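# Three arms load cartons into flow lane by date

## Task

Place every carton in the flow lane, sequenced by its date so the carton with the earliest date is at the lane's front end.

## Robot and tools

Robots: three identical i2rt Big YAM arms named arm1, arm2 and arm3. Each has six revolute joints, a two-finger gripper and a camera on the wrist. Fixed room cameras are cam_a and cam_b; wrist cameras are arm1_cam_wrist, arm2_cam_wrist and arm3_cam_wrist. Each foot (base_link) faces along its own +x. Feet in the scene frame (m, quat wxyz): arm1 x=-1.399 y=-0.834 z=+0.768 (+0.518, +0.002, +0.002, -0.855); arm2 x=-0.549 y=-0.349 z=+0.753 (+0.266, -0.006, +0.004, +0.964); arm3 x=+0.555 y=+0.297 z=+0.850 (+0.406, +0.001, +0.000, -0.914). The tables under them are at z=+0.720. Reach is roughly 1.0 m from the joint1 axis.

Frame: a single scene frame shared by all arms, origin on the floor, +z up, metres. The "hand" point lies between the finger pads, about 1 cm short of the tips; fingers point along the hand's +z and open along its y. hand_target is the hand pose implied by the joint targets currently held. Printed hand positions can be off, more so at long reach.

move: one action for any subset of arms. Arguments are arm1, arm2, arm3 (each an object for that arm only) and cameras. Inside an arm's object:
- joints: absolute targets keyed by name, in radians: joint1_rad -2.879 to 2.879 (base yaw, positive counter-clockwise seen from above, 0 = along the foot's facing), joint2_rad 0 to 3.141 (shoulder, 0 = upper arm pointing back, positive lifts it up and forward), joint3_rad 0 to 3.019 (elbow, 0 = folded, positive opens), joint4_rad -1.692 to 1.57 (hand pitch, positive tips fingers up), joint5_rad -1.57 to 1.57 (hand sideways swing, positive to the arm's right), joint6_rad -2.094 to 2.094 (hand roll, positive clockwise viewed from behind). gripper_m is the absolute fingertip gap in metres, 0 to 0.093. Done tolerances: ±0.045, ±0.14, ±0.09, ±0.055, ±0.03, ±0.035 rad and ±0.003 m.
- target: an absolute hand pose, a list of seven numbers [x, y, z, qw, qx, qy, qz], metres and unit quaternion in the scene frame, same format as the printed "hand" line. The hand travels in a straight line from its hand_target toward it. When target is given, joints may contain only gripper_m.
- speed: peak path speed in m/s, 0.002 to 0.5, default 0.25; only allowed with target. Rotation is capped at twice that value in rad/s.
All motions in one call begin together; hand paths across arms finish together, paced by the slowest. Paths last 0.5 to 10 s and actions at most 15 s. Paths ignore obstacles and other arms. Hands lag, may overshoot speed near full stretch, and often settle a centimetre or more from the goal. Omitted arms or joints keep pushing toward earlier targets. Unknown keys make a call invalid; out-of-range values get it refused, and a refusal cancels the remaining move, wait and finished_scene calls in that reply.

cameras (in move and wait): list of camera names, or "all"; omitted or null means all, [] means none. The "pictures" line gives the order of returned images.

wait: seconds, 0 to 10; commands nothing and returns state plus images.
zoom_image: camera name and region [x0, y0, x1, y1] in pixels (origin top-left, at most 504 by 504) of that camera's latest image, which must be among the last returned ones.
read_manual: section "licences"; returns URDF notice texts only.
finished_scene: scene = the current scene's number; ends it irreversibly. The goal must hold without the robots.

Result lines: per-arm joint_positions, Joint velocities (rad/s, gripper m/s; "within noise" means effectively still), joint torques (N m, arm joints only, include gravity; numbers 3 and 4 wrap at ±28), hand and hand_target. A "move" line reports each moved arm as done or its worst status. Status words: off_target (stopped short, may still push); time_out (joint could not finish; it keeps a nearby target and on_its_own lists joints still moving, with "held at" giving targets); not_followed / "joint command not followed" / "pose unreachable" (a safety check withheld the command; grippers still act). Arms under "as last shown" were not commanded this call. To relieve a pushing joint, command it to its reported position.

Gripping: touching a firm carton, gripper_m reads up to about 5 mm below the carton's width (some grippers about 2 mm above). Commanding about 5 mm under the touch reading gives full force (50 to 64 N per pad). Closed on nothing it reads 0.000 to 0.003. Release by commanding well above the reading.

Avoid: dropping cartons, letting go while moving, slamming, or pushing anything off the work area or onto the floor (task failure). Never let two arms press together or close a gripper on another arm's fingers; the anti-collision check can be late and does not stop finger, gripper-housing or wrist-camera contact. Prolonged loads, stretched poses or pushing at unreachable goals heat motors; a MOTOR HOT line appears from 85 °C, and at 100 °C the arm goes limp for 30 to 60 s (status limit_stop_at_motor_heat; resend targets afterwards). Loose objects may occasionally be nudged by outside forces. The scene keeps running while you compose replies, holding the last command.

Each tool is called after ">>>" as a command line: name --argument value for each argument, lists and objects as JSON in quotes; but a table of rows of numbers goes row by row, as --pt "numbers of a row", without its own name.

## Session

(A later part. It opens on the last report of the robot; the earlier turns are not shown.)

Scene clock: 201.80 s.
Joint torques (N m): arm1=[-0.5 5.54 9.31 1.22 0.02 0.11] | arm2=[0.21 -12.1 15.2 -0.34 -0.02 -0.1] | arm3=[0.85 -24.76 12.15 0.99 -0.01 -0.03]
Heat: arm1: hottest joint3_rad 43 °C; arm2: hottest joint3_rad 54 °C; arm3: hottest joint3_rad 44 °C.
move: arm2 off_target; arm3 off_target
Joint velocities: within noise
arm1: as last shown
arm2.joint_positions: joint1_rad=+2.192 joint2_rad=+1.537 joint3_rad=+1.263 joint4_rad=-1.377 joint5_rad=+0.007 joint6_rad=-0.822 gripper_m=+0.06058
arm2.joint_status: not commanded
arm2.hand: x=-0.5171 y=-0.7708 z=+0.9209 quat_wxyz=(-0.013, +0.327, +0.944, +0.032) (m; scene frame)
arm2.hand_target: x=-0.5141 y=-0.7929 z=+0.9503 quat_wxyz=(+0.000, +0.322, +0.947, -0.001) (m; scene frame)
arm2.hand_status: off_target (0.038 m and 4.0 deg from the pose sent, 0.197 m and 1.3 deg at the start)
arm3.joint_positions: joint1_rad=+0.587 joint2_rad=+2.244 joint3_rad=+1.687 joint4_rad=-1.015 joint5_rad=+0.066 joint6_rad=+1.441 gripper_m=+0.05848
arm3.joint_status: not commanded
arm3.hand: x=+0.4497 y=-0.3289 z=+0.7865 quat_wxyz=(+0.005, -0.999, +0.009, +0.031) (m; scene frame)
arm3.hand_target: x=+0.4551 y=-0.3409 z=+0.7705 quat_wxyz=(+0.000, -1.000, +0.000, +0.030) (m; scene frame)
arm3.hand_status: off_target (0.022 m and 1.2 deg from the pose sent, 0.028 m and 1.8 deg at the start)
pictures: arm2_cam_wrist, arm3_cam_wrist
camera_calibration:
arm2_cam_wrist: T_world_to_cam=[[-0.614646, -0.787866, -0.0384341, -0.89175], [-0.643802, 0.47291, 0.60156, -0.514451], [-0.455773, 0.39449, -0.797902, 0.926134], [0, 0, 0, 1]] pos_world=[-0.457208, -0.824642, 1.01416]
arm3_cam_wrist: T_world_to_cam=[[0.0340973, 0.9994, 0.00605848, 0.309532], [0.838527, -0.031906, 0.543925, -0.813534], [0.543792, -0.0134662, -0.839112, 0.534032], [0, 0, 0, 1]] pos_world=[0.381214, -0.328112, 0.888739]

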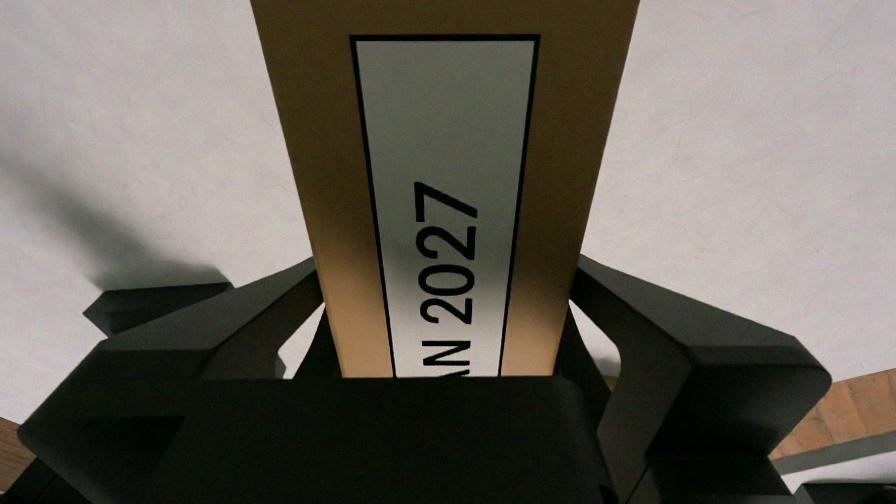

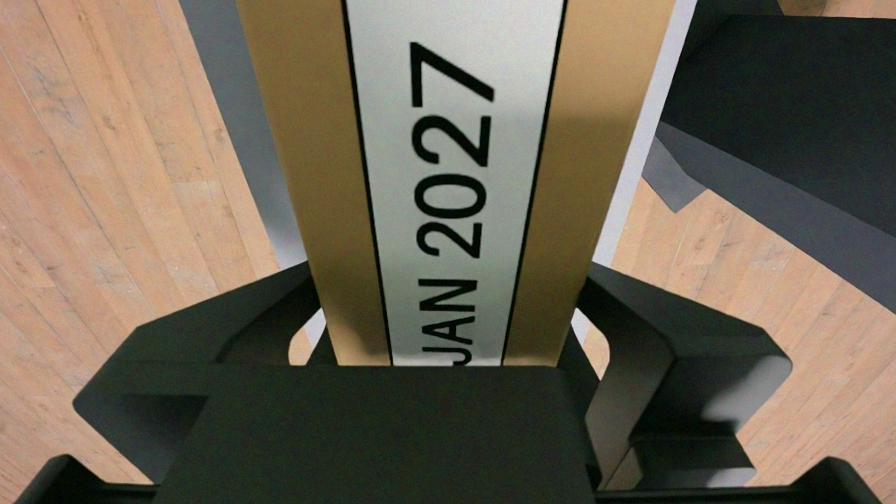

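>>> move --arm3 '{"target":[0.4535,-0.333,0.7835,0,0.9996,0,-0.0297],"joints":{"gripper_m":0.078},"speed":0.02}' --arm2 '{"joints":{"joint1_rad":-2.044,"joint2_rad":1.521,"joint3_rad":1.392,"joint4_rad":-1.407,"joint5_rad":0,"joint6_rad":0}}' --cameras '["arm3_cam_wrist"]'

>>> move --arm3 '{"target":[0.4545,-0.335,0.9,0,1,0,0],"speed":0.2}' --arm2 '{"target":[0.0386,0.0109,0.8,0,0.271,-0.963,0],"speed":0.25}' --cameras '["arm3_cam_wrist"]'

>>> move --arm3 '{"joints":{"joint1_rad":0.25,"joint2_rad":1.54,"joint3_rad":1.569,"joint4_rad":-1.6,"joint5_rad":0,"joint6_rad":-0.05,"gripper_m":0.09}}' --arm2 '{"target":[0.0386,0.0109,0.745,0,0.271,-0.963,0],"speed":0.05}' --cameras '["arm2_cam_wrist","cam_b"]'

Scene clock: 211.10 s.
Joint torques (N m): arm1=[-0.5 5.48 9.32 1.2 0.02 0.11] | arm2=[-0.09 -14.1 12.41 -0.17 -0.09 0.07] | arm3=[0.62 -28.22 9.55 0.65 0.08 -0.02]
Heat: arm1: hottest joint3_rad 43 °C; arm2: hottest joint3_rad 55 °C; arm3: hottest joint3_rad 44 °C.
move: arm2 done; arm3 done
Joint velocities: within noise
arm1: as last shown
arm2.joint_positions: joint1_rad=-2.045 joint2_rad=+1.542 joint3_rad=+1.358 joint4_rad=-1.397 joint5_rad=+0.001 joint6_rad=-0.009 gripper_m=+0.06066
arm2.joint_status: all done
arm2.hand: x=-0.1666 y=-0.1085 z=+0.9491 quat_wxyz=(+0.002, +0.279, -0.960, +0.009) (m; scene frame)
arm2.hand_target: x=-0.1618 y=-0.1044 z=+0.9711 quat_wxyz=(-0.020, +0.275, -0.961, +0.002) (m; scene frame)
arm2.hand_status: not commanded
arm3.joint_positions: joint1_rad=+0.587 joint2_rad=+2.246 joint3_rad=+1.686 joint4_rad=-1.010 joint5_rad=+0.063 joint6_rad=+1.437 gripper_m=+0.07698
arm3.joint_status: all done
arm3.hand: x=+0.4502 y=-0.3291 z=+0.7850 quat_wxyz=(+0.004, -1.000, +0.007, +0.030) (m; scene frame)
arm3.hand_target: x=+0.4534 y=-0.3330 z=+0.7835 quat_wxyz=(+0.000, -1.000, +0.000, +0.030) (m; scene frame)
arm3.hand_status: done (0.005 m and 0.9 deg from the pose sent, 0.006 m and 1.2 deg at the start)
pictures: arm3_cam_wrist
camera_calibration:
arm3_cam_wrist: T_world_to_cam=[[0.0295353, 0.999552, 0.00491084, 0.312736], [0.837293, -0.0274237, 0.546066, -0.812745], [0.545956, -0.0120164, -0.837728, 0.530918], [0, 0, 0, 1]] pos_world=[0.381411, -0.328505, 0.887042]

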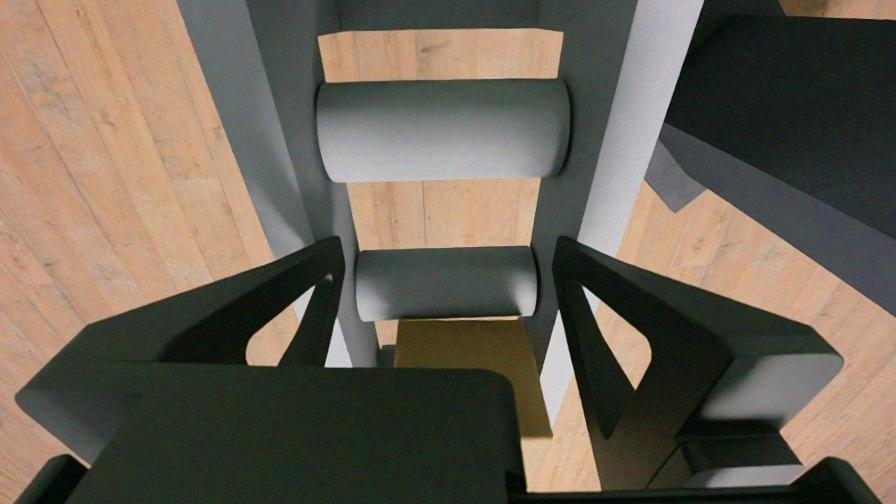

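Scene clock: 213.43 s.
Joint torques (N m): arm1=[-0.44 5.54 9.29 1.21 0.02 0.11] | arm2=[-0.85 -21.07 15.12 -0.31 -0.1 0.05] | arm3=[-0.38 -27.22 13.81 -0.06 0.05 -0.02]
Heat: arm1: hottest joint3_rad 43 °C; arm2: hottest joint3_rad 56 °C; arm3: hottest joint3_rad 44 °C.
move: arm2 off_target; arm3 off_target
Joint velocities: within noise
arm1: as last shown
arm2.joint_positions: joint1_rad=-2.048 joint2_rad=+2.249 joint3_rad=+1.958 joint4_rad=-1.329 joint5_rad=-0.013 joint6_rad=-0.009 gripper_m=+0.06066
arm2.joint_status: not commanded
arm2.hand: x=+0.0166 y=+0.0032 z=+0.7822 quat_wxyz=(+0.022, +0.277, -0.960, +0.007) (m; scene frame)
arm2.hand_target: x=+0.0372 y=+0.0099 z=+0.8004 quat_wxyz=(-0.001, +0.271, -0.963, +0.000) (m; scene frame)
arm2.hand_status: off_target (0.029 m and 2.8 deg from the pose sent, 0.280 m and 1.4 deg at the start)
arm3.joint_positions: joint1_rad=+0.585 joint2_rad=+2.112 joint3_rad=+1.756 joint4_rad=-1.236 joint5_rad=+0.005 joint6_rad=+1.424 gripper_m=+0.07793
arm3.joint_status: not commanded
arm3.hand: x=+0.4598 y=-0.3231 z=+0.8906 quat_wxyz=(+0.011, -1.000, +0.001, +0.000) (m; scene frame)
arm3.hand_target: x=+0.4546 y=-0.3345 z=+0.9001 quat_wxyz=(+0.000, -1.000, +0.000, +0.000) (m; scene frame)
arm3.hand_status: off_target (0.016 m and 1.3 deg from the pose sent, 0.115 m and 3.6 deg at the start)
pictures: arm3_cam_wrist
camera_calibration:
arm3_cam_wrist: T_world_to_cam=[[0.0183333, 0.999633, 0.0199585, 0.297692], [0.802631, -0.0266175, 0.595882, -0.906442], [0.596194, 0.00509484, -0.802824, 0.565567], [0, 0, 0, 1]] pos_world=[0.384893, -0.324592, 0.988242]

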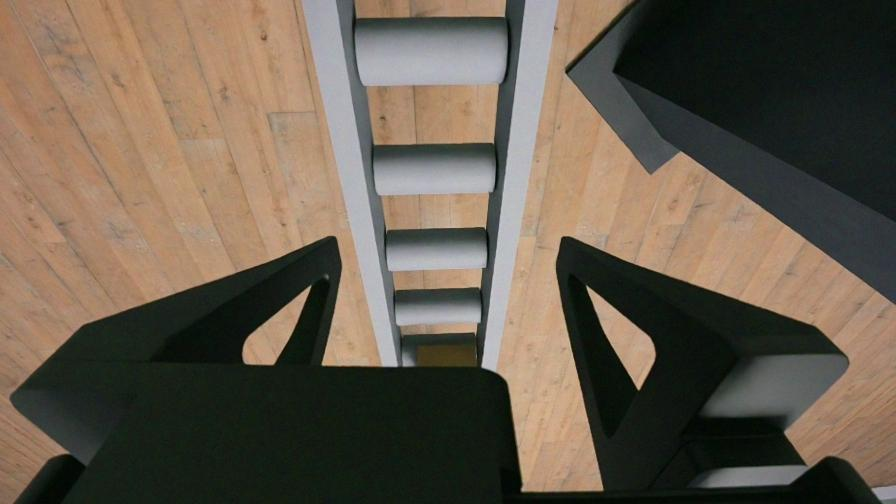

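Scene clock: 215.17 s.
Joint torques (N m): arm1=[-0.5 5.66 9.31 1.21 0.03 0.11] | arm2=[-0.73 -17.96 10.45 1.83 -0.09 0.05] | arm3=[0.32 -16.91 11.23 0.18 -0.01 -0.04]
Heat: arm1: hottest joint3_rad 43 °C; arm2: hottest joint3_rad 56 °C; arm3: hottest joint3_rad 44 °C.
move: arm2 off_target; arm3 done
Joint velocities: within noise
arm1.joint_positions: joint1_rad=+2.315 joint2_rad=+0.444 joint3_rad=+1.463 joint4_rad=-1.391 joint5_rad=+0.001 joint6_rad=-0.007 gripper_m=+0.08993
arm1.joint_status: not commanded
arm1.hand: x=-1.2659 y=-0.8017 z=+1.3583 quat_wxyz=(-0.561, +0.110, -0.817, -0.074) (m; scene frame)
arm1.hand_target: x=-1.2724 y=-0.8054 z=+1.3714 quat_wxyz=(-0.570, +0.100, -0.812, -0.073) (m; scene frame)
arm1.hand_status: not commanded
arm2.joint_positions: joint1_rad=-2.048 joint2_rad=+2.257 joint3_rad=+1.958 joint4_rad=-1.267 joint5_rad=-0.013 joint6_rad=-0.009 gripper_m=+0.06066
arm2.joint_status: not commanded
arm2.hand: x=+0.0288 y=+0.0106 z=+0.7764 quat_wxyz=(-0.003, +0.278, -0.961, +0.000) (m; scene frame)
arm2.hand_target: x=+0.0369 y=+0.0098 z=+0.7457 quat_wxyz=(+0.000, +0.271, -0.963, +0.000) (m; scene frame)
arm2.hand_status: off_target (0.033 m and 0.9 deg from the pose sent, 0.044 m and 2.8 deg at the start)
arm3.joint_positions: joint1_rad=+0.247 joint2_rad=+1.528 joint3_rad=+1.568 joint4_rad=-1.593 joint5_rad=+0.002 joint6_rad=-0.041 gripper_m=+0.08991
arm3.joint_status: all done
arm3.hand: x=+0.3382 y=-0.1084 z=+1.1308 quat_wxyz=(-0.004, -0.846, -0.533, +0.007) (m; scene frame)
arm3.hand_target: x=+0.3393 y=-0.1092 z=+1.1259 quat_wxyz=(+0.000, -0.843, -0.538, -0.001) (m; scene frame)
arm3.hand_status: not commanded
pictures: arm2_cam_wrist, cam_b
camera_calibration:
arm2_cam_wrist: T_world_to_cam=[[0.537571, -0.84309, 0.0147395, -0.019913], [-0.70288, -0.438377, 0.560165, -0.40198], [-0.465808, -0.311489, -0.82825, 0.782729], [0, 0, 0, 1]] pos_world=[0.0927629, 0.0508042, 0.873764]

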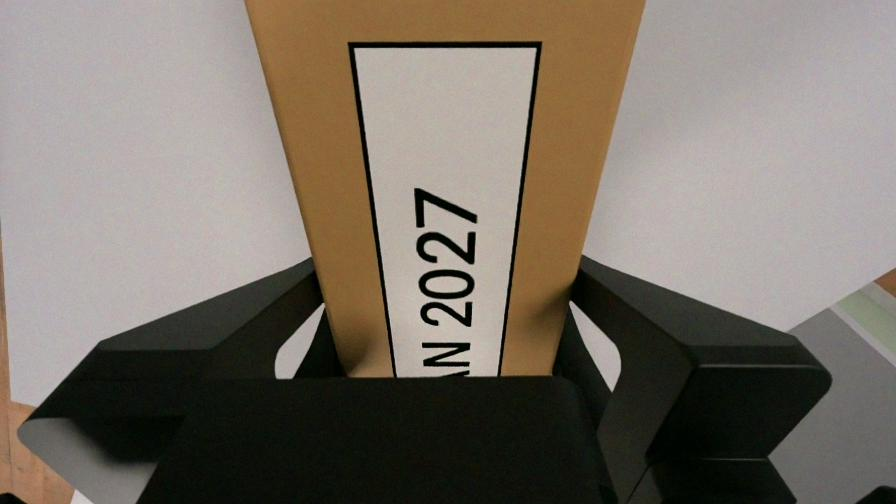

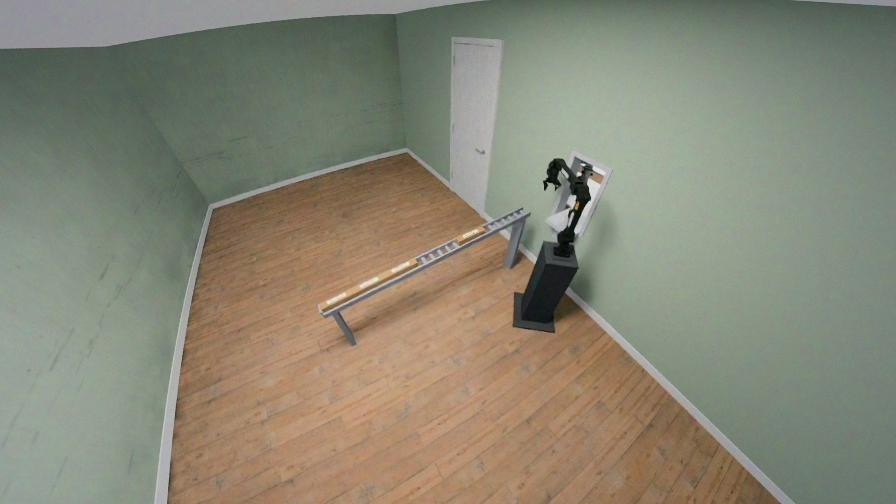

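>>> move --arm2 '{"target":[0.0305,0.0113,0.7775,0,0.271,-0.963,0],"joints":{"gripper_m":0.09},"speed":0.02}' --cameras '[]'

>>> move --arm2 '{"target":[-0.16,-0.105,0.97,0,0.271,-0.963,0],"speed":0.3}' --cameras '[]'

>>> move --arm2 '{"joints":{"joint1_rad":1.275,"joint2_rad":1.54,"joint3_rad":1.569,"joint4_rad":-1.6,"joint5_rad":0,"joint6_rad":0}}' --arm3 '{"joints":{"joint1_rad":-0.352,"joint2_rad":1.54,"joint3_rad":1.569,"joint4_rad":-1.6,"joint5_rad":0,"joint6_rad":-0.066}}' --cameras '["arm2_cam_wrist"]'

>>> move --arm3 '{"target":[0.0,0.005,0.81,0,0.9625,0.2714,0],"speed":0.3}' --cameras '["arm3_cam_wrist"]'

Scene clock: 230.13 s.
Joint torques (N m): arm1=[-0.44 5.54 9.31 1.21 0.02 0.11] | arm2=[-0.32 -22.65 10.82 -0.1 -0.1 0.1] | arm3=[0.26 -16.97 11.22 0.14 -0.02 -0.02]
Heat: arm1: hottest joint3_rad 43 °C; arm2: hottest joint3_rad 55 °C; arm3: hottest joint3_rad 45 °C.
move: arm2 done
Joint velocities: within noise
arm1, arm3: as last shown
arm2.joint_positions: joint1_rad=-2.048 joint2_rad=+2.267 joint3_rad=+1.958 joint4_rad=-1.275 joint5_rad=-0.013 joint6_rad=-0.007 gripper_m=+0.08994
arm2.joint_status: all done
arm2.hand: x=+0.0264 y=+0.0090 z=+0.7699 quat_wxyz=(+0.005, +0.277, -0.961, +0.002) (m; scene frame)
arm2.hand_target: x=+0.0304 y=+0.0111 z=+0.7774 quat_wxyz=(+0.000, +0.271, -0.963, +0.000) (m; scene frame)
arm2.hand_status: done (0.009 m and 0.9 deg from the pose sent, 0.002 m and 0.9 deg at the start)
arm3.joint_positions: joint1_rad=+0.247 joint2_rad=+1.528 joint3_rad=+1.568 joint4_rad=-1.593 joint5_rad=+0.002 joint6_rad=-0.042 gripper_m=+0.08991
pictures: none
No camera images: "cameras" was empty.

Scene clock: 232.07 s.
Joint torques (N m): arm1=[-0.56 5.6 9.31 1.21 0.02 0.11] | arm2=[-0.44 -11.4 8.55 0.02 -0.1 0.06] | arm3=[0.26 -17.03 11.26 0.17 -0.01 -0.04]
Heat: arm1: hottest joint3_rad 43 °C; arm2: hottest joint3_rad 54 °C; arm3: hottest joint3_rad 45 °C.
move: arm2 off_target
Joint velocities: within noise
arm1, arm3: as last shown
arm2.joint_positions: joint1_rad=-2.048 joint2_rad=+1.535 joint3_rad=+1.438 joint4_rad=-1.437 joint5_rad=-0.013 joint6_rad=-0.007 gripper_m=+0.08994
arm2.joint_status: not commanded
arm2.hand: x=-0.1559 y=-0.1001 z=+0.9827 quat_wxyz=(-0.019, +0.277, -0.961, -0.004) (m; scene frame)
arm2.hand_target: x=-0.1600 y=-0.1050 z=+0.9703 quat_wxyz=(+0.000, +0.271, -0.963, +0.000) (m; scene frame)
arm2.hand_status: off_target (0.014 m and 2.3 deg from the pose sent, 0.296 m and 0.9 deg at the start)
pictures: none
No camera images: "cameras" was empty.

Scene clock: 234.60 s.
Joint torques (N m): arm1=[-0.5 5.6 9.32 1.21 0.02 0.11] | arm2=[0.03 -12.69 13.7 -0.18 0 0.05] | arm3=[-0.38 -17.2 11.23 0.17 0.04 -0.05]
Heat: arm1: hottest joint3_rad 43 °C; arm2: hottest joint3_rad 55 °C; arm3: hottest joint3_rad 45 °C.
move: arm2 done; arm3 done
Joint velocities: within noise
arm1: as last shown
arm2.joint_positions: joint1_rad=+1.275 joint2_rad=+1.544 joint3_rad=+1.521 joint4_rad=-1.592 joint5_rad=-0.001 joint6_rad=-0.007 gripper_m=+0.08999
arm2.joint_status: all done
arm2.hand: x=-0.8854 y=-0.6482 z=+1.0100 quat_wxyz=(+0.000, +0.932, +0.363, +0.023) (m; scene frame)
arm2.hand_target: x=-0.8924 y=-0.6541 z=+1.0299 quat_wxyz=(+0.007, +0.933, +0.360, +0.002) (m; scene frame)
arm2.hand_status: not commanded
arm3.joint_positions: joint1_rad=-0.350 joint2_rad=+1.528 joint3_rad=+1.568 joint4_rad=-1.593 joint5_rad=+0.000 joint6_rad=-0.058 gripper_m=+0.08992
arm3.joint_status: all done
arm3.hand: x=+0.1474 y=+0.0831 z=+1.1304 quat_wxyz=(-0.002, -0.963, -0.269, +0.008) (m; scene frame)
arm3.hand_target: x=+0.1468 y=+0.0838 z=+1.1256 quat_wxyz=(+0.000, -0.962, -0.272, -0.001) (m; scene frame)
arm3.hand_status: not commanded
pictures: arm2_cam_wrist
camera_calibration:
arm2_cam_wrist: T_world_to_cam=[[-0.679927, 0.733273, -0.00331314, -0.125311], [0.585213, 0.54535, 0.6001, 0.273485], [0.441843, 0.406085, -0.799918, 1.58518], [0, 0, 0, 1]] pos_world=[-0.94565, -0.700974, 1.10348]

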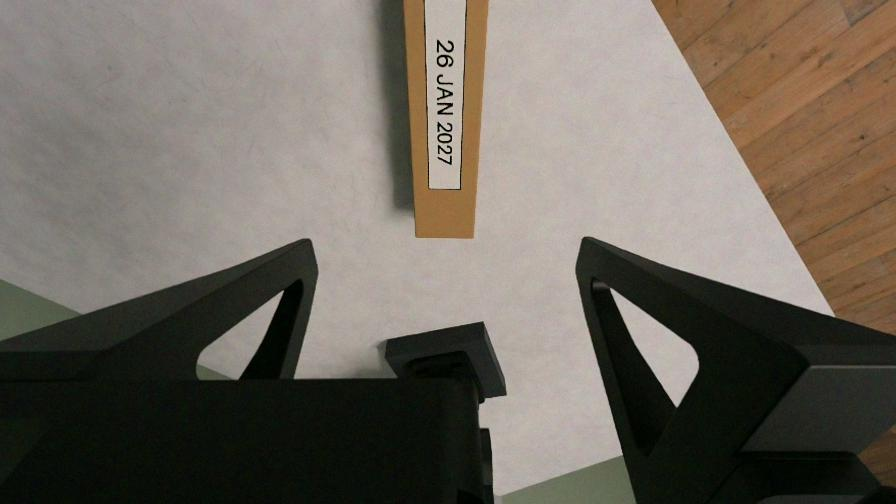

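Scene clock: 236.80 s.
Joint torques (N m): arm1=[-0.44 5.54 9.31 1.21 0.03 0.11] | arm2=[0.03 -12.69 13.68 -0.14 0 0.05] | arm3=[0.09 -25.88 12.64 0.51 0.05 0]
Heat: arm1: hottest joint3_rad 43 °C; arm2: hottest joint3_rad 55 °C; arm3: hottest joint3_rad 45 °C.
move: arm3 off_target
Joint velocities: within noise
arm1, arm2: as last shown
arm2.hand: x=-0.8853 y=-0.6481 z=+1.0100 quat_wxyz=(+0.000, +0.932, +0.363, +0.023) (m; scene frame)
arm2.hand_target: x=-0.8924 y=-0.6540 z=+1.0299 quat_wxyz=(+0.007, +0.933, +0.360, +0.002) (m; scene frame)
arm3.joint_positions: joint1_rad=-0.350 joint2_rad=+2.167 joint3_rad=+1.622 joint4_rad=-1.044 joint5_rad=+0.000 joint6_rad=-0.058 gripper_m=+0.08992
arm3.joint_status: not commanded
arm3.hand: x=+0.0125 y=+0.0114 z=+0.8110 quat_wxyz=(+0.002, -0.963, -0.269, -0.010) (m; scene frame)
arm3.hand_target: x=+0.0003 y=+0.0053 z=+0.8103 quat_wxyz=(+0.000, -0.963, -0.271, +0.000) (m; scene frame)
arm3.hand_status: off_target (0.014 m and 1.2 deg from the pose sent, 0.361 m and 1.0 deg at the start)
pictures: arm3_cam_wrist
camera_calibration:
arm3_cam_wrist: T_world_to_cam=[[-0.503998, 0.863696, -0.00381213, 0.000447072], [0.682374, 0.400888, 0.611273, -0.507003], [0.529482, 0.305479, -0.791411, 0.754774], [0, 0, 0, 1]] pos_world=[-0.0534479, -0.027702, 0.907255]

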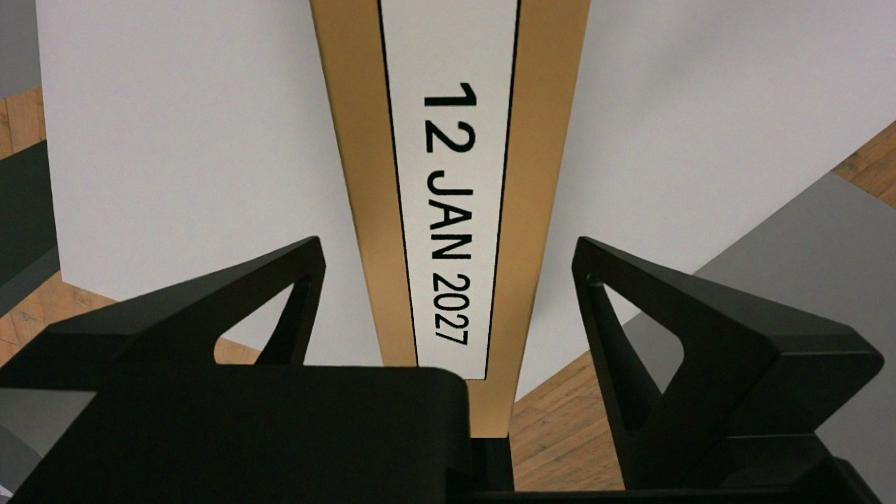

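>>> move --arm3 '{"target":[-0.001,0.005,0.766,0,0.9625,0.2714,0],"speed":0.08}' --arm2 '{"target":[-0.8692,-0.64,0.8,0,0.9342,0.3567,0],"speed":0.25}' --cameras '["arm2_cam_wrist","arm3_cam_wrist"]'

>>> move --arm3 '{"joints":{"gripper_m":0.053}}' --cameras '[]'

>>> move --arm3 '{"target":[0.175,0.1,0.955,0,0.9636,0.2672,0],"speed":0.3}' --cameras '["arm3_cam_wrist"]'

Scene clock: 246.33 s.
Joint torques (N m): arm1=[-0.44 5.48 9.31 1.21 0.02 0.11] | arm2=[0.56 -11.16 7.49 0.8 0.05 0.07] | arm3=[0.21 -25.17 11.11 0.75 0.07 0]
Heat: arm1: hottest joint3_rad 43 °C; arm2: hottest joint3_rad 55 °C; arm3: hottest joint3_rad 45 °C.
move: arm2 done; arm3 off_target
Joint velocities: within noise
arm1: as last shown
arm2.joint_positions: joint1_rad=+1.277 joint2_rad=+1.626 joint3_rad=+1.062 joint4_rad=-0.996 joint5_rad=+0.013 joint6_rad=+0.004 gripper_m=+0.08999
arm2.joint_status: not commanded
arm2.hand: x=-0.8736 y=-0.6398 z=+0.8084 quat_wxyz=(+0.003, +0.933, +0.359, -0.005) (m; scene frame)
arm2.hand_target: x=-0.8692 y=-0.6399 z=+0.8001 quat_wxyz=(+0.000, +0.934, +0.357, +0.000) (m; scene frame)
arm2.hand_status: done (0.009 m and 0.7 deg from the pose sent, 0.211 m and 2.8 deg at the start)
arm3.joint_positions: joint1_rad=-0.350 joint2_rad=+2.221 joint3_rad=+1.622 joint4_rad=-0.971 joint5_rad=+0.000 joint6_rad=-0.058 gripper_m=+0.08992
arm3.joint_status: not commanded
arm3.hand: x=+0.0054 y=+0.0077 z=+0.7788 quat_wxyz=(+0.000, -0.963, -0.269, +0.000) (m; scene frame)
arm3.hand_target: x=-0.0007 y=+0.0053 z=+0.7663 quat_wxyz=(+0.000, -0.963, -0.271, +0.000) (m; scene frame)
arm3.hand_status: off_target (0.015 m and 0.3 deg from the pose sent, 0.047 m and 1.2 deg at the start)
pictures: arm2_cam_wrist, arm3_cam_wrist
camera_calibration:
arm2_cam_wrist: T_world_to_cam=[[-0.672812, 0.739726, 0.0113346, -0.125519], [0.619281, 0.554748, 0.555649, 0.454831], [0.40474, 0.380867, -0.83134, 1.39217], [0, 0, 0, 1]] pos_world=[-0.929584, -0.689696, 0.906059]
arm3_cam_wrist: T_world_to_cam=[[-0.504059, 0.863664, -0.0030057, -0.000684573], [0.692753, 0.406385, 0.595772, -0.469051], [0.515768, 0.298222, -0.803148, 0.743426], [0, 0, 0, 1]] pos_world=[-0.0588437, -0.0304998, 0.876527]

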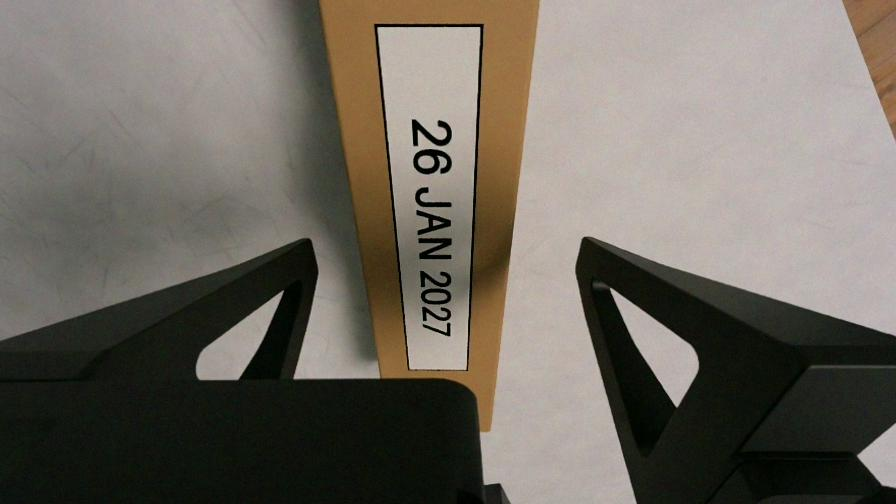

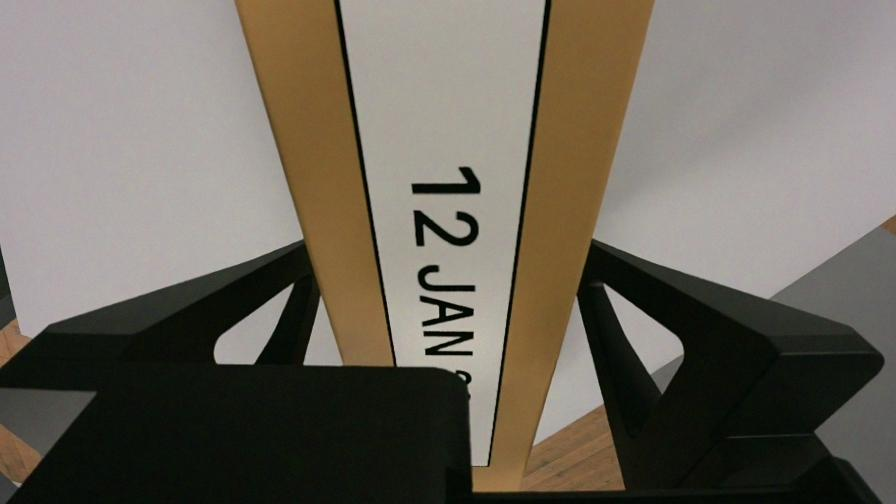

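Scene clock: 246.97 s.
Joint torques (N m): arm1=[-0.44 5.6 9.32 1.22 0.02 0.1] | arm2=[0.56 -11.11 7.64 0.8 0.06 0.1] | arm3=[-0.09 -25.05 11.18 0.75 0.01 -0.02]
Heat: arm1: hottest joint3_rad 43 °C; arm2: hottest joint3_rad 55 °C; arm3: hottest joint3_rad 45 °C.
move: arm3 off_target
Joint velocities: within noise
arm1, arm2: as last shown
arm3.joint_positions: joint1_rad=-0.350 joint2_rad=+2.221 joint3_rad=+1.622 joint4_rad=-0.971 joint5_rad=+0.002 joint6_rad=-0.058 gripper_m=+0.05840
arm3.joint_status: gripper_m off_target (ended at +0.05842, target +0.05300)
arm3.hand: x=+0.0053 y=+0.0078 z=+0.7788 quat_wxyz=(+0.000, -0.963, -0.269, +0.000) (m; scene frame)
arm3.hand_target: x=-0.0006 y=+0.0053 z=+0.7663 quat_wxyz=(+0.000, -0.963, -0.271, +0.000) (m; scene frame)
arm3.hand_status: not commanded
pictures: none
No camera images: "cameras" was empty.

Scene clock: 248.77 s.
Joint torques (N m): arm1=[-0.5 5.54 9.31 1.21 0.02 0.11] | arm2=[0.5 -11.16 7.64 0.81 0.06 0.09] | arm3=[-0.21 -18.08 10.77 0.06 0.01 0.04]
Heat: arm1: hottest joint3_rad 43 °C; arm2: hottest joint3_rad 55 °C; arm3: hottest joint3_rad 45 °C.
move: arm3 done
Joint velocities: within noise
arm1, arm2: as last shown
arm2.joint_positions: joint1_rad=+1.277 joint2_rad=+1.626 joint3_rad=+1.062 joint4_rad=-0.996 joint5_rad=+0.013 joint6_rad=+0.005 gripper_m=+0.08999
arm2.hand: x=-0.8736 y=-0.6398 z=+0.8084 quat_wxyz=(+0.003, +0.934, +0.358, -0.005) (m; scene frame)
arm3.joint_positions: joint1_rad=-0.350 joint2_rad=+1.557 joint3_rad=+1.106 joint4_rad=-1.129 joint5_rad=+0.002 joint6_rad=-0.058 gripper_m=+0.05840
arm3.joint_status: not commanded
arm3.hand: x=+0.1776 y=+0.0991 z=+0.9468 quat_wxyz=(+0.002, -0.963, -0.269, -0.006) (m; scene frame)
arm3.hand_target: x=+0.1751 y=+0.1001 z=+0.9550 quat_wxyz=(+0.000, -0.964, -0.267, +0.000) (m; scene frame)
arm3.hand_status: done (0.009 m and 0.7 deg from the pose sent, 0.261 m and 0.2 deg at the start)
pictures: arm3_cam_wrist
camera_calibration:
arm3_cam_wrist: T_world_to_cam=[[-0.504001, 0.8637, -0.00230272, 0.00703627], [0.686829, 0.402404, 0.605258, -0.733067], [0.523688, 0.303469, -0.796026, 0.753661], [0, 0, 0, 1]] pos_world=[0.112354, 0.0601986, 1.04364]

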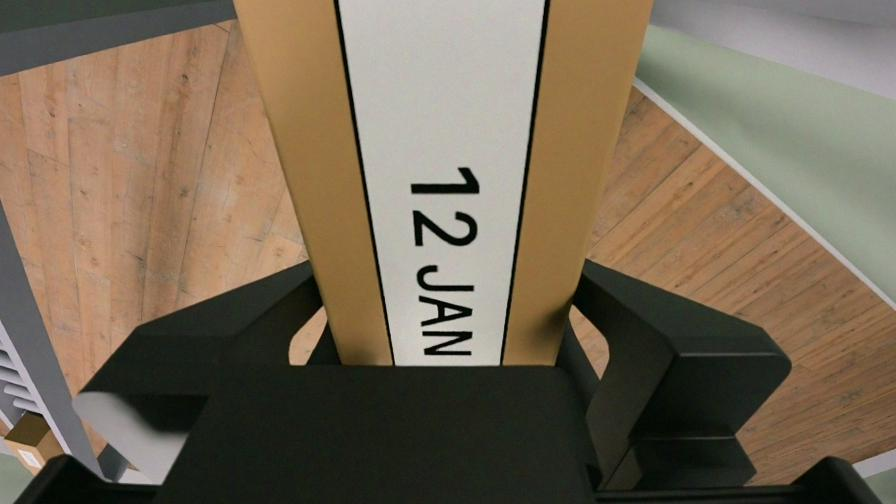

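>>> move --arm3 '{"joints": {"joint1_rad": 0.575, "joint2_rad": 2.063, "joint3_rad": 1.874, "joint4_rad": -1.382, "joint5_rad": 0, "joint6_rad": 1.424}}' --arm2 '{"target": [-0.866, -0.643, 0.742, 0, 0.9342, 0.3567, 0], "speed": 0.1}' --cameras '["arm2_cam_wrist", "arm3_cam_wrist"]'

>>> move --arm3 '{"target": [0.455, -0.345, 0.8, 0, 0.9996, 0, -0.0297], "speed": 0.2}' --arm2 '{"joints": {"gripper_m": 0.053}}' --cameras '["arm2_cam_wrist", "arm3_cam_wrist"]'

Scene clock: 263.53 s.
Joint torques (N m): arm1=[-0.5 5.6 9.31 1.22 0.02 0.11] | arm2=[0.79 -11.34 6.58 0.81 0.05 0.09] | arm3=[0.56 -29.45 14.75 -0.21 0.13 0.16]
Heat: arm1: hottest joint3_rad 43 °C; arm2: hottest joint3_rad 54 °C; arm3: hottest joint3_rad 44 °C.
move: arm2 off_target; arm3 done
Joint velocities: within noise
arm1.joint_positions: joint1_rad=+2.315 joint2_rad=+0.444 joint3_rad=+1.463 joint4_rad=-1.391 joint5_rad=+0.001 joint6_rad=-0.007 gripper_m=+0.08993
arm1.joint_status: not commanded
arm1.hand: x=-1.2659 y=-0.8017 z=+1.3583 quat_wxyz=(-0.561, +0.110, -0.817, -0.074) (m; scene frame)
arm1.hand_target: x=-1.2724 y=-0.8054 z=+1.3714 quat_wxyz=(-0.570, +0.100, -0.812, -0.073) (m; scene frame)
arm1.hand_status: not commanded
arm2.joint_positions: joint1_rad=+1.282 joint2_rad=+1.720 joint3_rad=+1.007 joint4_rad=-0.840 joint5_rad=+0.013 joint6_rad=+0.012 gripper_m=+0.08999
arm2.joint_status: not commanded
arm2.hand: x=-0.8738 y=-0.6438 z=+0.7528 quat_wxyz=(+0.004, +0.934, +0.357, -0.009) (m; scene frame)
arm2.hand_target: x=-0.8660 y=-0.6427 z=+0.7423 quat_wxyz=(+0.000, +0.934, +0.357, +0.000) (m; scene frame)
arm2.hand_status: off_target (0.013 m and 1.1 deg from the pose sent, 0.067 m and 0.7 deg at the start)
arm3.joint_positions: joint1_rad=+0.572 joint2_rad=+2.079 joint3_rad=+1.827 joint4_rad=-1.372 joint5_rad=+0.000 joint6_rad=+1.415 gripper_m=+0.05841
arm3.joint_status: all done
arm3.hand: x=+0.4533 y=-0.3166 z=+0.9372 quat_wxyz=(+0.026, -1.000, +0.003, -0.005) (m; scene frame)
arm3.hand_target: x=+0.4529 y=-0.3301 z=+0.9642 quat_wxyz=(+0.000, -1.000, +0.006, -0.001) (m; scene frame)
arm3.hand_status: not commanded
pictures: arm2_cam_wrist, arm3_cam_wrist
camera_calibration:
arm2_cam_wrist: T_world_to_cam=[[-0.670118, 0.742171, 0.0111785, -0.118063], [0.624329, 0.555444, 0.549268, 0.497598], [0.401442, 0.375053, -0.835571, 1.34417], [0, 0, 0, 1]] pos_world=[-0.929387, -0.692901, 0.851156]
arm3_cam_wrist: T_world_to_cam=[[0.0223292, 0.998487, 0.0502525, 0.259732], [0.796413, -0.04815, 0.602833, -0.939391], [0.60434, 0.026561, -0.796283, 0.603719], [0, 0, 0, 1]] pos_world=[0.377493, -0.320606, 1.03398]

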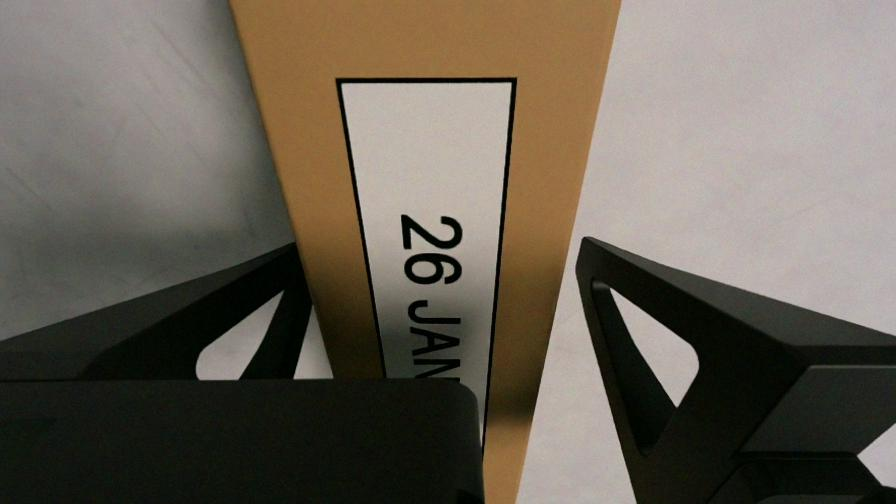

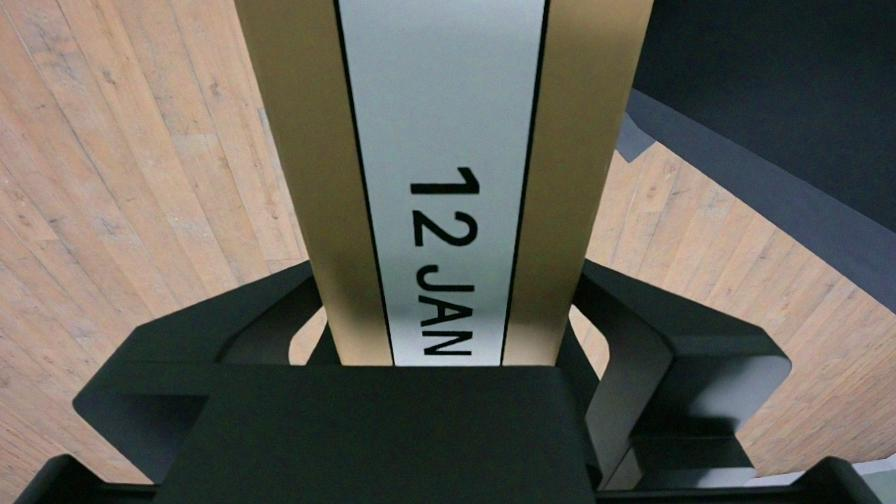

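Scene clock: 265.13 s.
Joint torques (N m): arm1=[-0.5 5.6 9.32 1.21 0.03 0.11] | arm2=[0.56 -11.28 6.58 0.8 0.05 0.09] | arm3=[0.97 -29.04 10.92 0.55 0.09 0.13]
Heat: arm1: hottest joint3_rad 43 °C; arm2: hottest joint3_rad 54 °C; arm3: hottest joint3_rad 44 °C.
move: arm2 off_target; arm3 off_target
Joint velocities: within noise
arm1: as last shown
arm2.joint_positions: joint1_rad=+1.285 joint2_rad=+1.720 joint3_rad=+1.007 joint4_rad=-0.839 joint5_rad=+0.013 joint6_rad=+0.013 gripper_m=+0.06065
arm2.joint_status: gripper_m off_target (ended at +0.06068, target +0.05300)
arm2.hand: x=-0.8730 y=-0.6448 z=+0.7529 quat_wxyz=(+0.004, +0.934, +0.358, -0.009) (m; scene frame)
arm2.hand_target: x=-0.8660 y=-0.6427 z=+0.7423 quat_wxyz=(+0.000, +0.934, +0.357, +0.000) (m; scene frame)
arm2.hand_status: not commanded
arm3.joint_positions: joint1_rad=+0.589 joint2_rad=+2.259 joint3_rad=+1.729 joint4_rad=-1.063 joint5_rad=+0.063 joint6_rad=+1.428 gripper_m=+0.05841
arm3.joint_status: not commanded
arm3.hand: x=+0.4510 y=-0.3332 z=+0.7912 quat_wxyz=(+0.015, -0.999, +0.001, +0.029) (m; scene frame)
arm3.hand_target: x=+0.4551 y=-0.3448 z=+0.8001 quat_wxyz=(+0.000, -1.000, +0.000, +0.030) (m; scene frame)
arm3.hand_status: off_target (0.015 m and 1.8 deg from the pose sent, 0.140 m and 5.0 deg at the start)
pictures: arm2_cam_wrist, arm3_cam_wrist
camera_calibration:
arm2_cam_wrist: T_world_to_cam=[[-0.671846, 0.740606, 0.0111821, -0.119413], [0.623218, 0.557069, 0.548884, 0.497961], [0.400278, 0.375735, -0.835824, 1.34388], [0, 0, 0, 1]] pos_world=[-0.928489, -0.693901, 0.851255]
arm3_cam_wrist: T_world_to_cam=[[0.0180066, 0.999461, 0.0274336, 0.304036], [0.835757, -0.0301065, 0.548274, -0.818868], [0.548804, 0.0130553, -0.835849, 0.541171], [0, 0, 0, 1]] pos_world=[0.381903, -0.335591, 0.89296]

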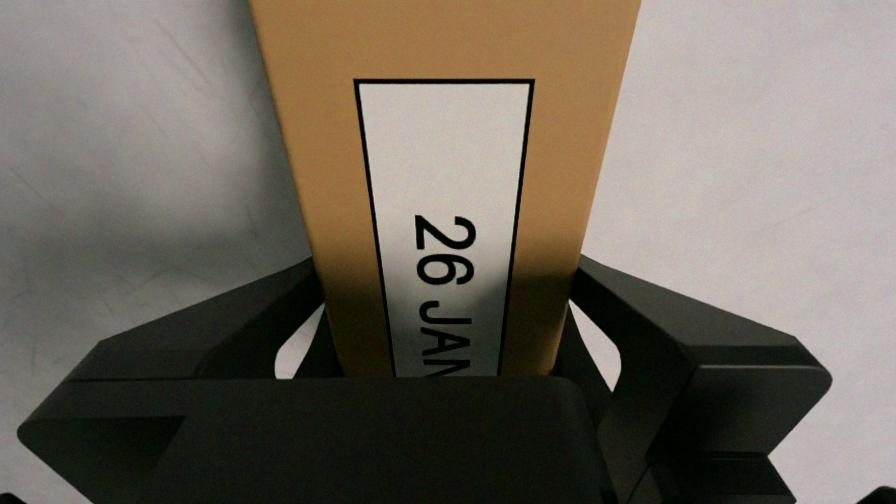

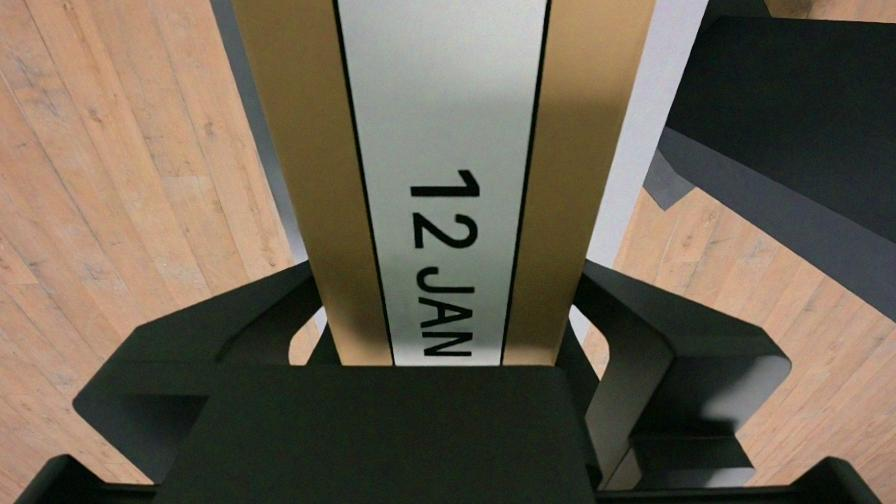

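>>> move --arm3 '{"target": [0.455, -0.342, 0.768, 0, 0.9996, 0, -0.0297], "speed": 0.04}' --arm2 '{"target": [-0.866, -0.643, 0.95, 0, 0.9342, 0.3567, 0], "speed": 0.2}' --cameras '["arm2_cam_wrist", "arm3_cam_wrist"]'

Scene clock: 268.60 s.
Joint torques (N m): arm1=[-0.44 5.54 9.29 1.22 0.02 0.11] | arm2=[0.79 -11.34 15.62 -0.32 0 0.11] | arm3=[0.85 -26.05 9.59 1.58 -0.02 0.09]
Heat: arm1: hottest joint3_rad 43 °C; arm2: hottest joint3_rad 54 °C; arm3: hottest joint3_rad 44 °C.
move: arm2 off_target; arm3 off_target
Joint velocities: within noise
arm1: as last shown
arm2.joint_positions: joint1_rad=+1.289 joint2_rad=+1.486 joint3_rad=+1.214 joint4_rad=-1.372 joint5_rad=+0.013 joint6_rad=+0.020 gripper_m=+0.06065
arm2.joint_status: not commanded
arm2.hand: x=-0.8502 y=-0.6227 z=+0.9194 quat_wxyz=(-0.013, +0.933, +0.357, +0.034) (m; scene frame)
arm2.hand_target: x=-0.8642 y=-0.6415 z=+0.9502 quat_wxyz=(+0.001, +0.934, +0.357, +0.000) (m; scene frame)
arm2.hand_status: off_target (0.040 m and 4.1 deg from the pose sent, 0.197 m and 1.2 deg at the start)
arm3.joint_positions: joint1_rad=+0.589 joint2_rad=+2.259 joint3_rad=+1.718 joint4_rad=-1.026 joint5_rad=+0.066 joint6_rad=+1.430 gripper_m=+0.05841
arm3.joint_status: not commanded
arm3.hand: x=+0.4500 y=-0.3373 z=+0.7876 quat_wxyz=(+0.003, -0.999, +0.003, +0.032) (m; scene frame)
arm3.hand_target: x=+0.4552 y=-0.3411 z=+0.7683 quat_wxyz=(+0.000, -1.000, +0.000, +0.030) (m; scene frame)
arm3.hand_status: off_target (0.021 m and 0.5 deg from the pose sent, 0.025 m and 1.8 deg at the start)
pictures: arm2_cam_wrist, arm3_cam_wrist
camera_calibration:
arm2_cam_wrist: T_world_to_cam=[[-0.671631, 0.740783, 0.0123433, -0.1231], [0.584514, 0.519566, 0.623213, 0.255418], [0.455252, 0.425784, -0.781955, 1.49403], [0, 0, 0, 1]] pos_world=[-0.912132, -0.67765, 1.0106]
arm3_cam_wrist: T_world_to_cam=[[0.0207687, 0.999783, 0.00187195, 0.327229], [0.839236, -0.0184512, 0.543454, -0.809974], [0.543371, -0.00971584, -0.839437, 0.536388], [0, 0, 0, 1]] pos_world=[0.381506, -0.336891, 0.889835]

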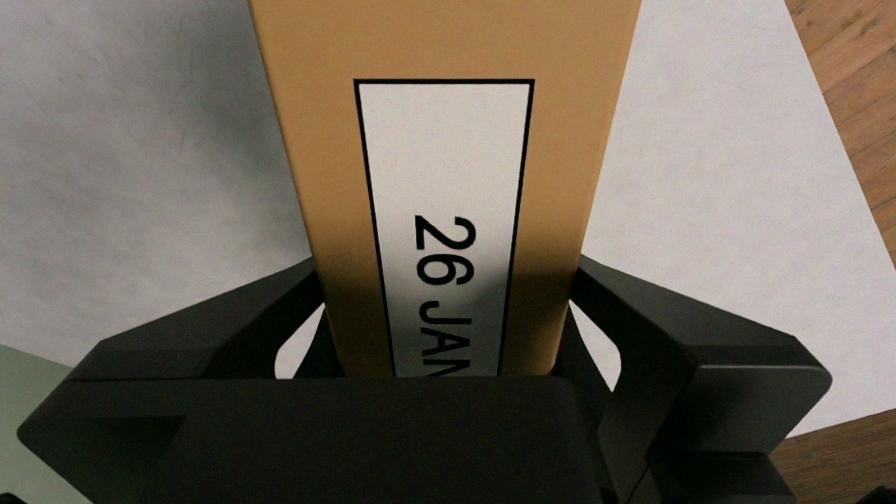

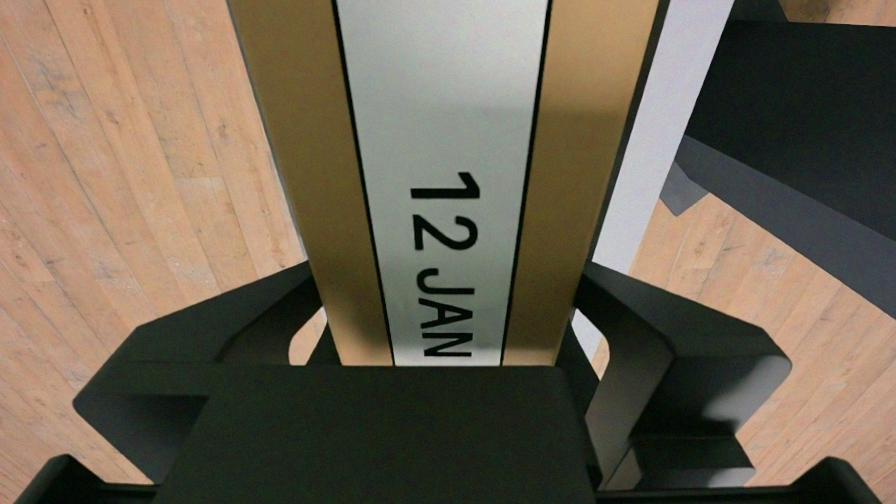

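>>> move --arm3 '{"target": [0.4535, -0.33, 0.78, 0, 0.9996, 0, -0.0297], "speed": 0.04}' --arm2 '{"joints": {"joint1_rad": -2.044, "joint2_rad": 1.521, "joint3_rad": 1.392, "joint4_rad": -1.407, "joint5_rad": 0, "joint6_rad": 0}}' --cameras '["arm2_cam_wrist", "arm3_cam_wrist", "cam_b"]'

Scene clock: 275.87 s.
Joint torques (N m): arm1=[-0.56 5.54 9.31 1.2 0.03 0.11] | arm2=[0.03 -14.27 13.2 -0.2 -0.08 -0.11] | arm3=[0.38 -28.45 8.18 0.46 -0.03 0.04]
Heat: arm1: hottest joint3_rad 43 °C; arm2: hottest joint3_rad 57 °C; arm3: hottest joint3_rad 44 °C.
move: arm2 done; arm3 done
Joint velocities: within noise
arm1: as last shown
arm2.joint_positions: joint1_rad=-2.047 joint2_rad=+1.544 joint3_rad=+1.347 joint4_rad=-1.397 joint5_rad=+0.001 joint6_rad=+0.009 gripper_m=+0.06070
arm2.joint_status: all done
arm2.hand: x=-0.1689 y=-0.1111 z=+0.9444 quat_wxyz=(+0.008, +0.269, -0.963, +0.011) (m; scene frame)
arm2.hand_target: x=-0.1618 y=-0.1044 z=+0.9711 quat_wxyz=(-0.020, +0.275, -0.961, +0.002) (m; scene frame)
arm2.hand_status: not commanded
arm3.joint_positions: joint1_rad=+0.589 joint2_rad=+2.244 joint3_rad=+1.688 joint4_rad=-0.992 joint5_rad=+0.066 joint6_rad=+1.430 gripper_m=+0.05841
arm3.joint_status: not commanded
arm3.hand: x=+0.4502 y=-0.3350 z=+0.7867 quat_wxyz=(-0.006, -0.999, +0.003, +0.033) (m; scene frame)
arm3.hand_target: x=+0.4535 y=-0.3300 z=+0.7801 quat_wxyz=(+0.000, -1.000, +0.000, +0.030) (m; scene frame)
arm3.hand_status: done (0.009 m and 0.9 deg from the pose sent, 0.011 m and 0.5 deg at the start)
pictures: arm2_cam_wrist, arm3_cam_wrist, cam_b
camera_calibration:
arm2_cam_wrist: T_world_to_cam=[[0.523065, -0.851789, 0.0292945, -0.0359152], [-0.701675, -0.410864, 0.582103, -0.705812], [-0.483793, -0.325033, -0.812587, 0.772443], [0, 0, 0, 1]] pos_world=[-0.102762, -0.0695152, 1.03958]
arm3_cam_wrist: T_world_to_cam=[[0.0208259, 0.99965, -0.0163329, 0.339237], [0.840854, -0.00867531, 0.541193, -0.805368], [0.540862, -0.0250044, -0.84074, 0.532531], [0, 0, 0, 1]] pos_world=[0.382106, -0.332789, 0.88912]

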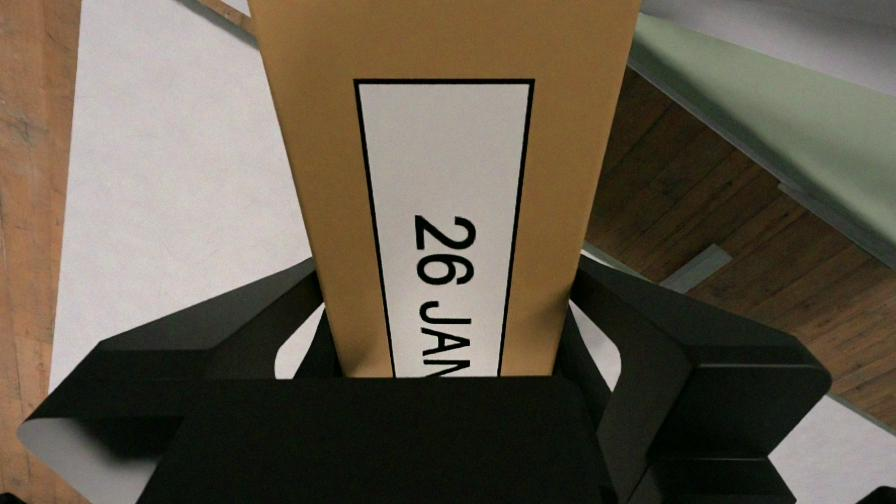

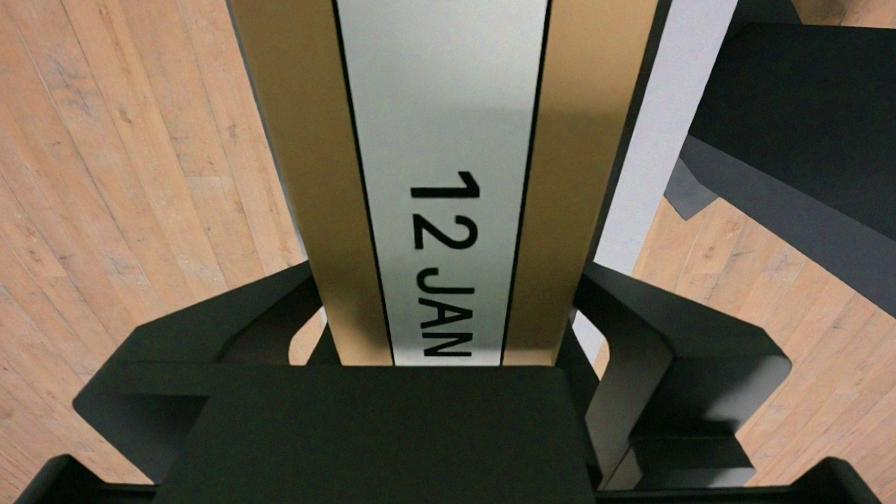

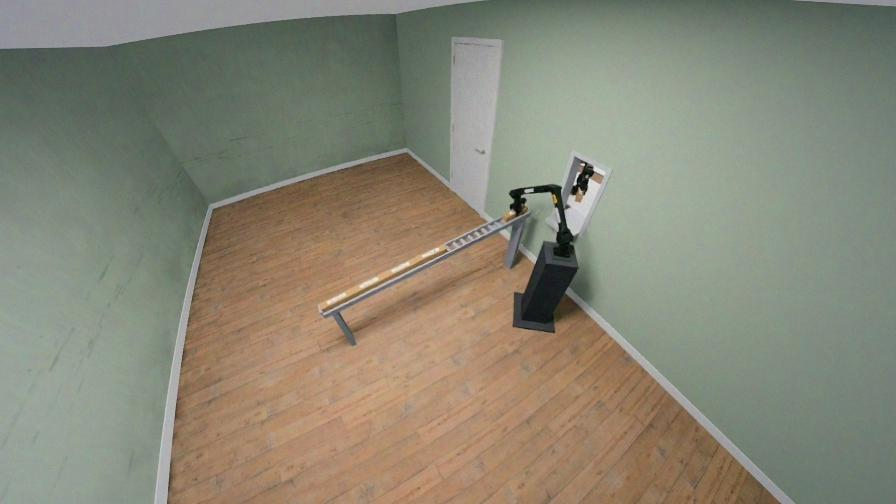

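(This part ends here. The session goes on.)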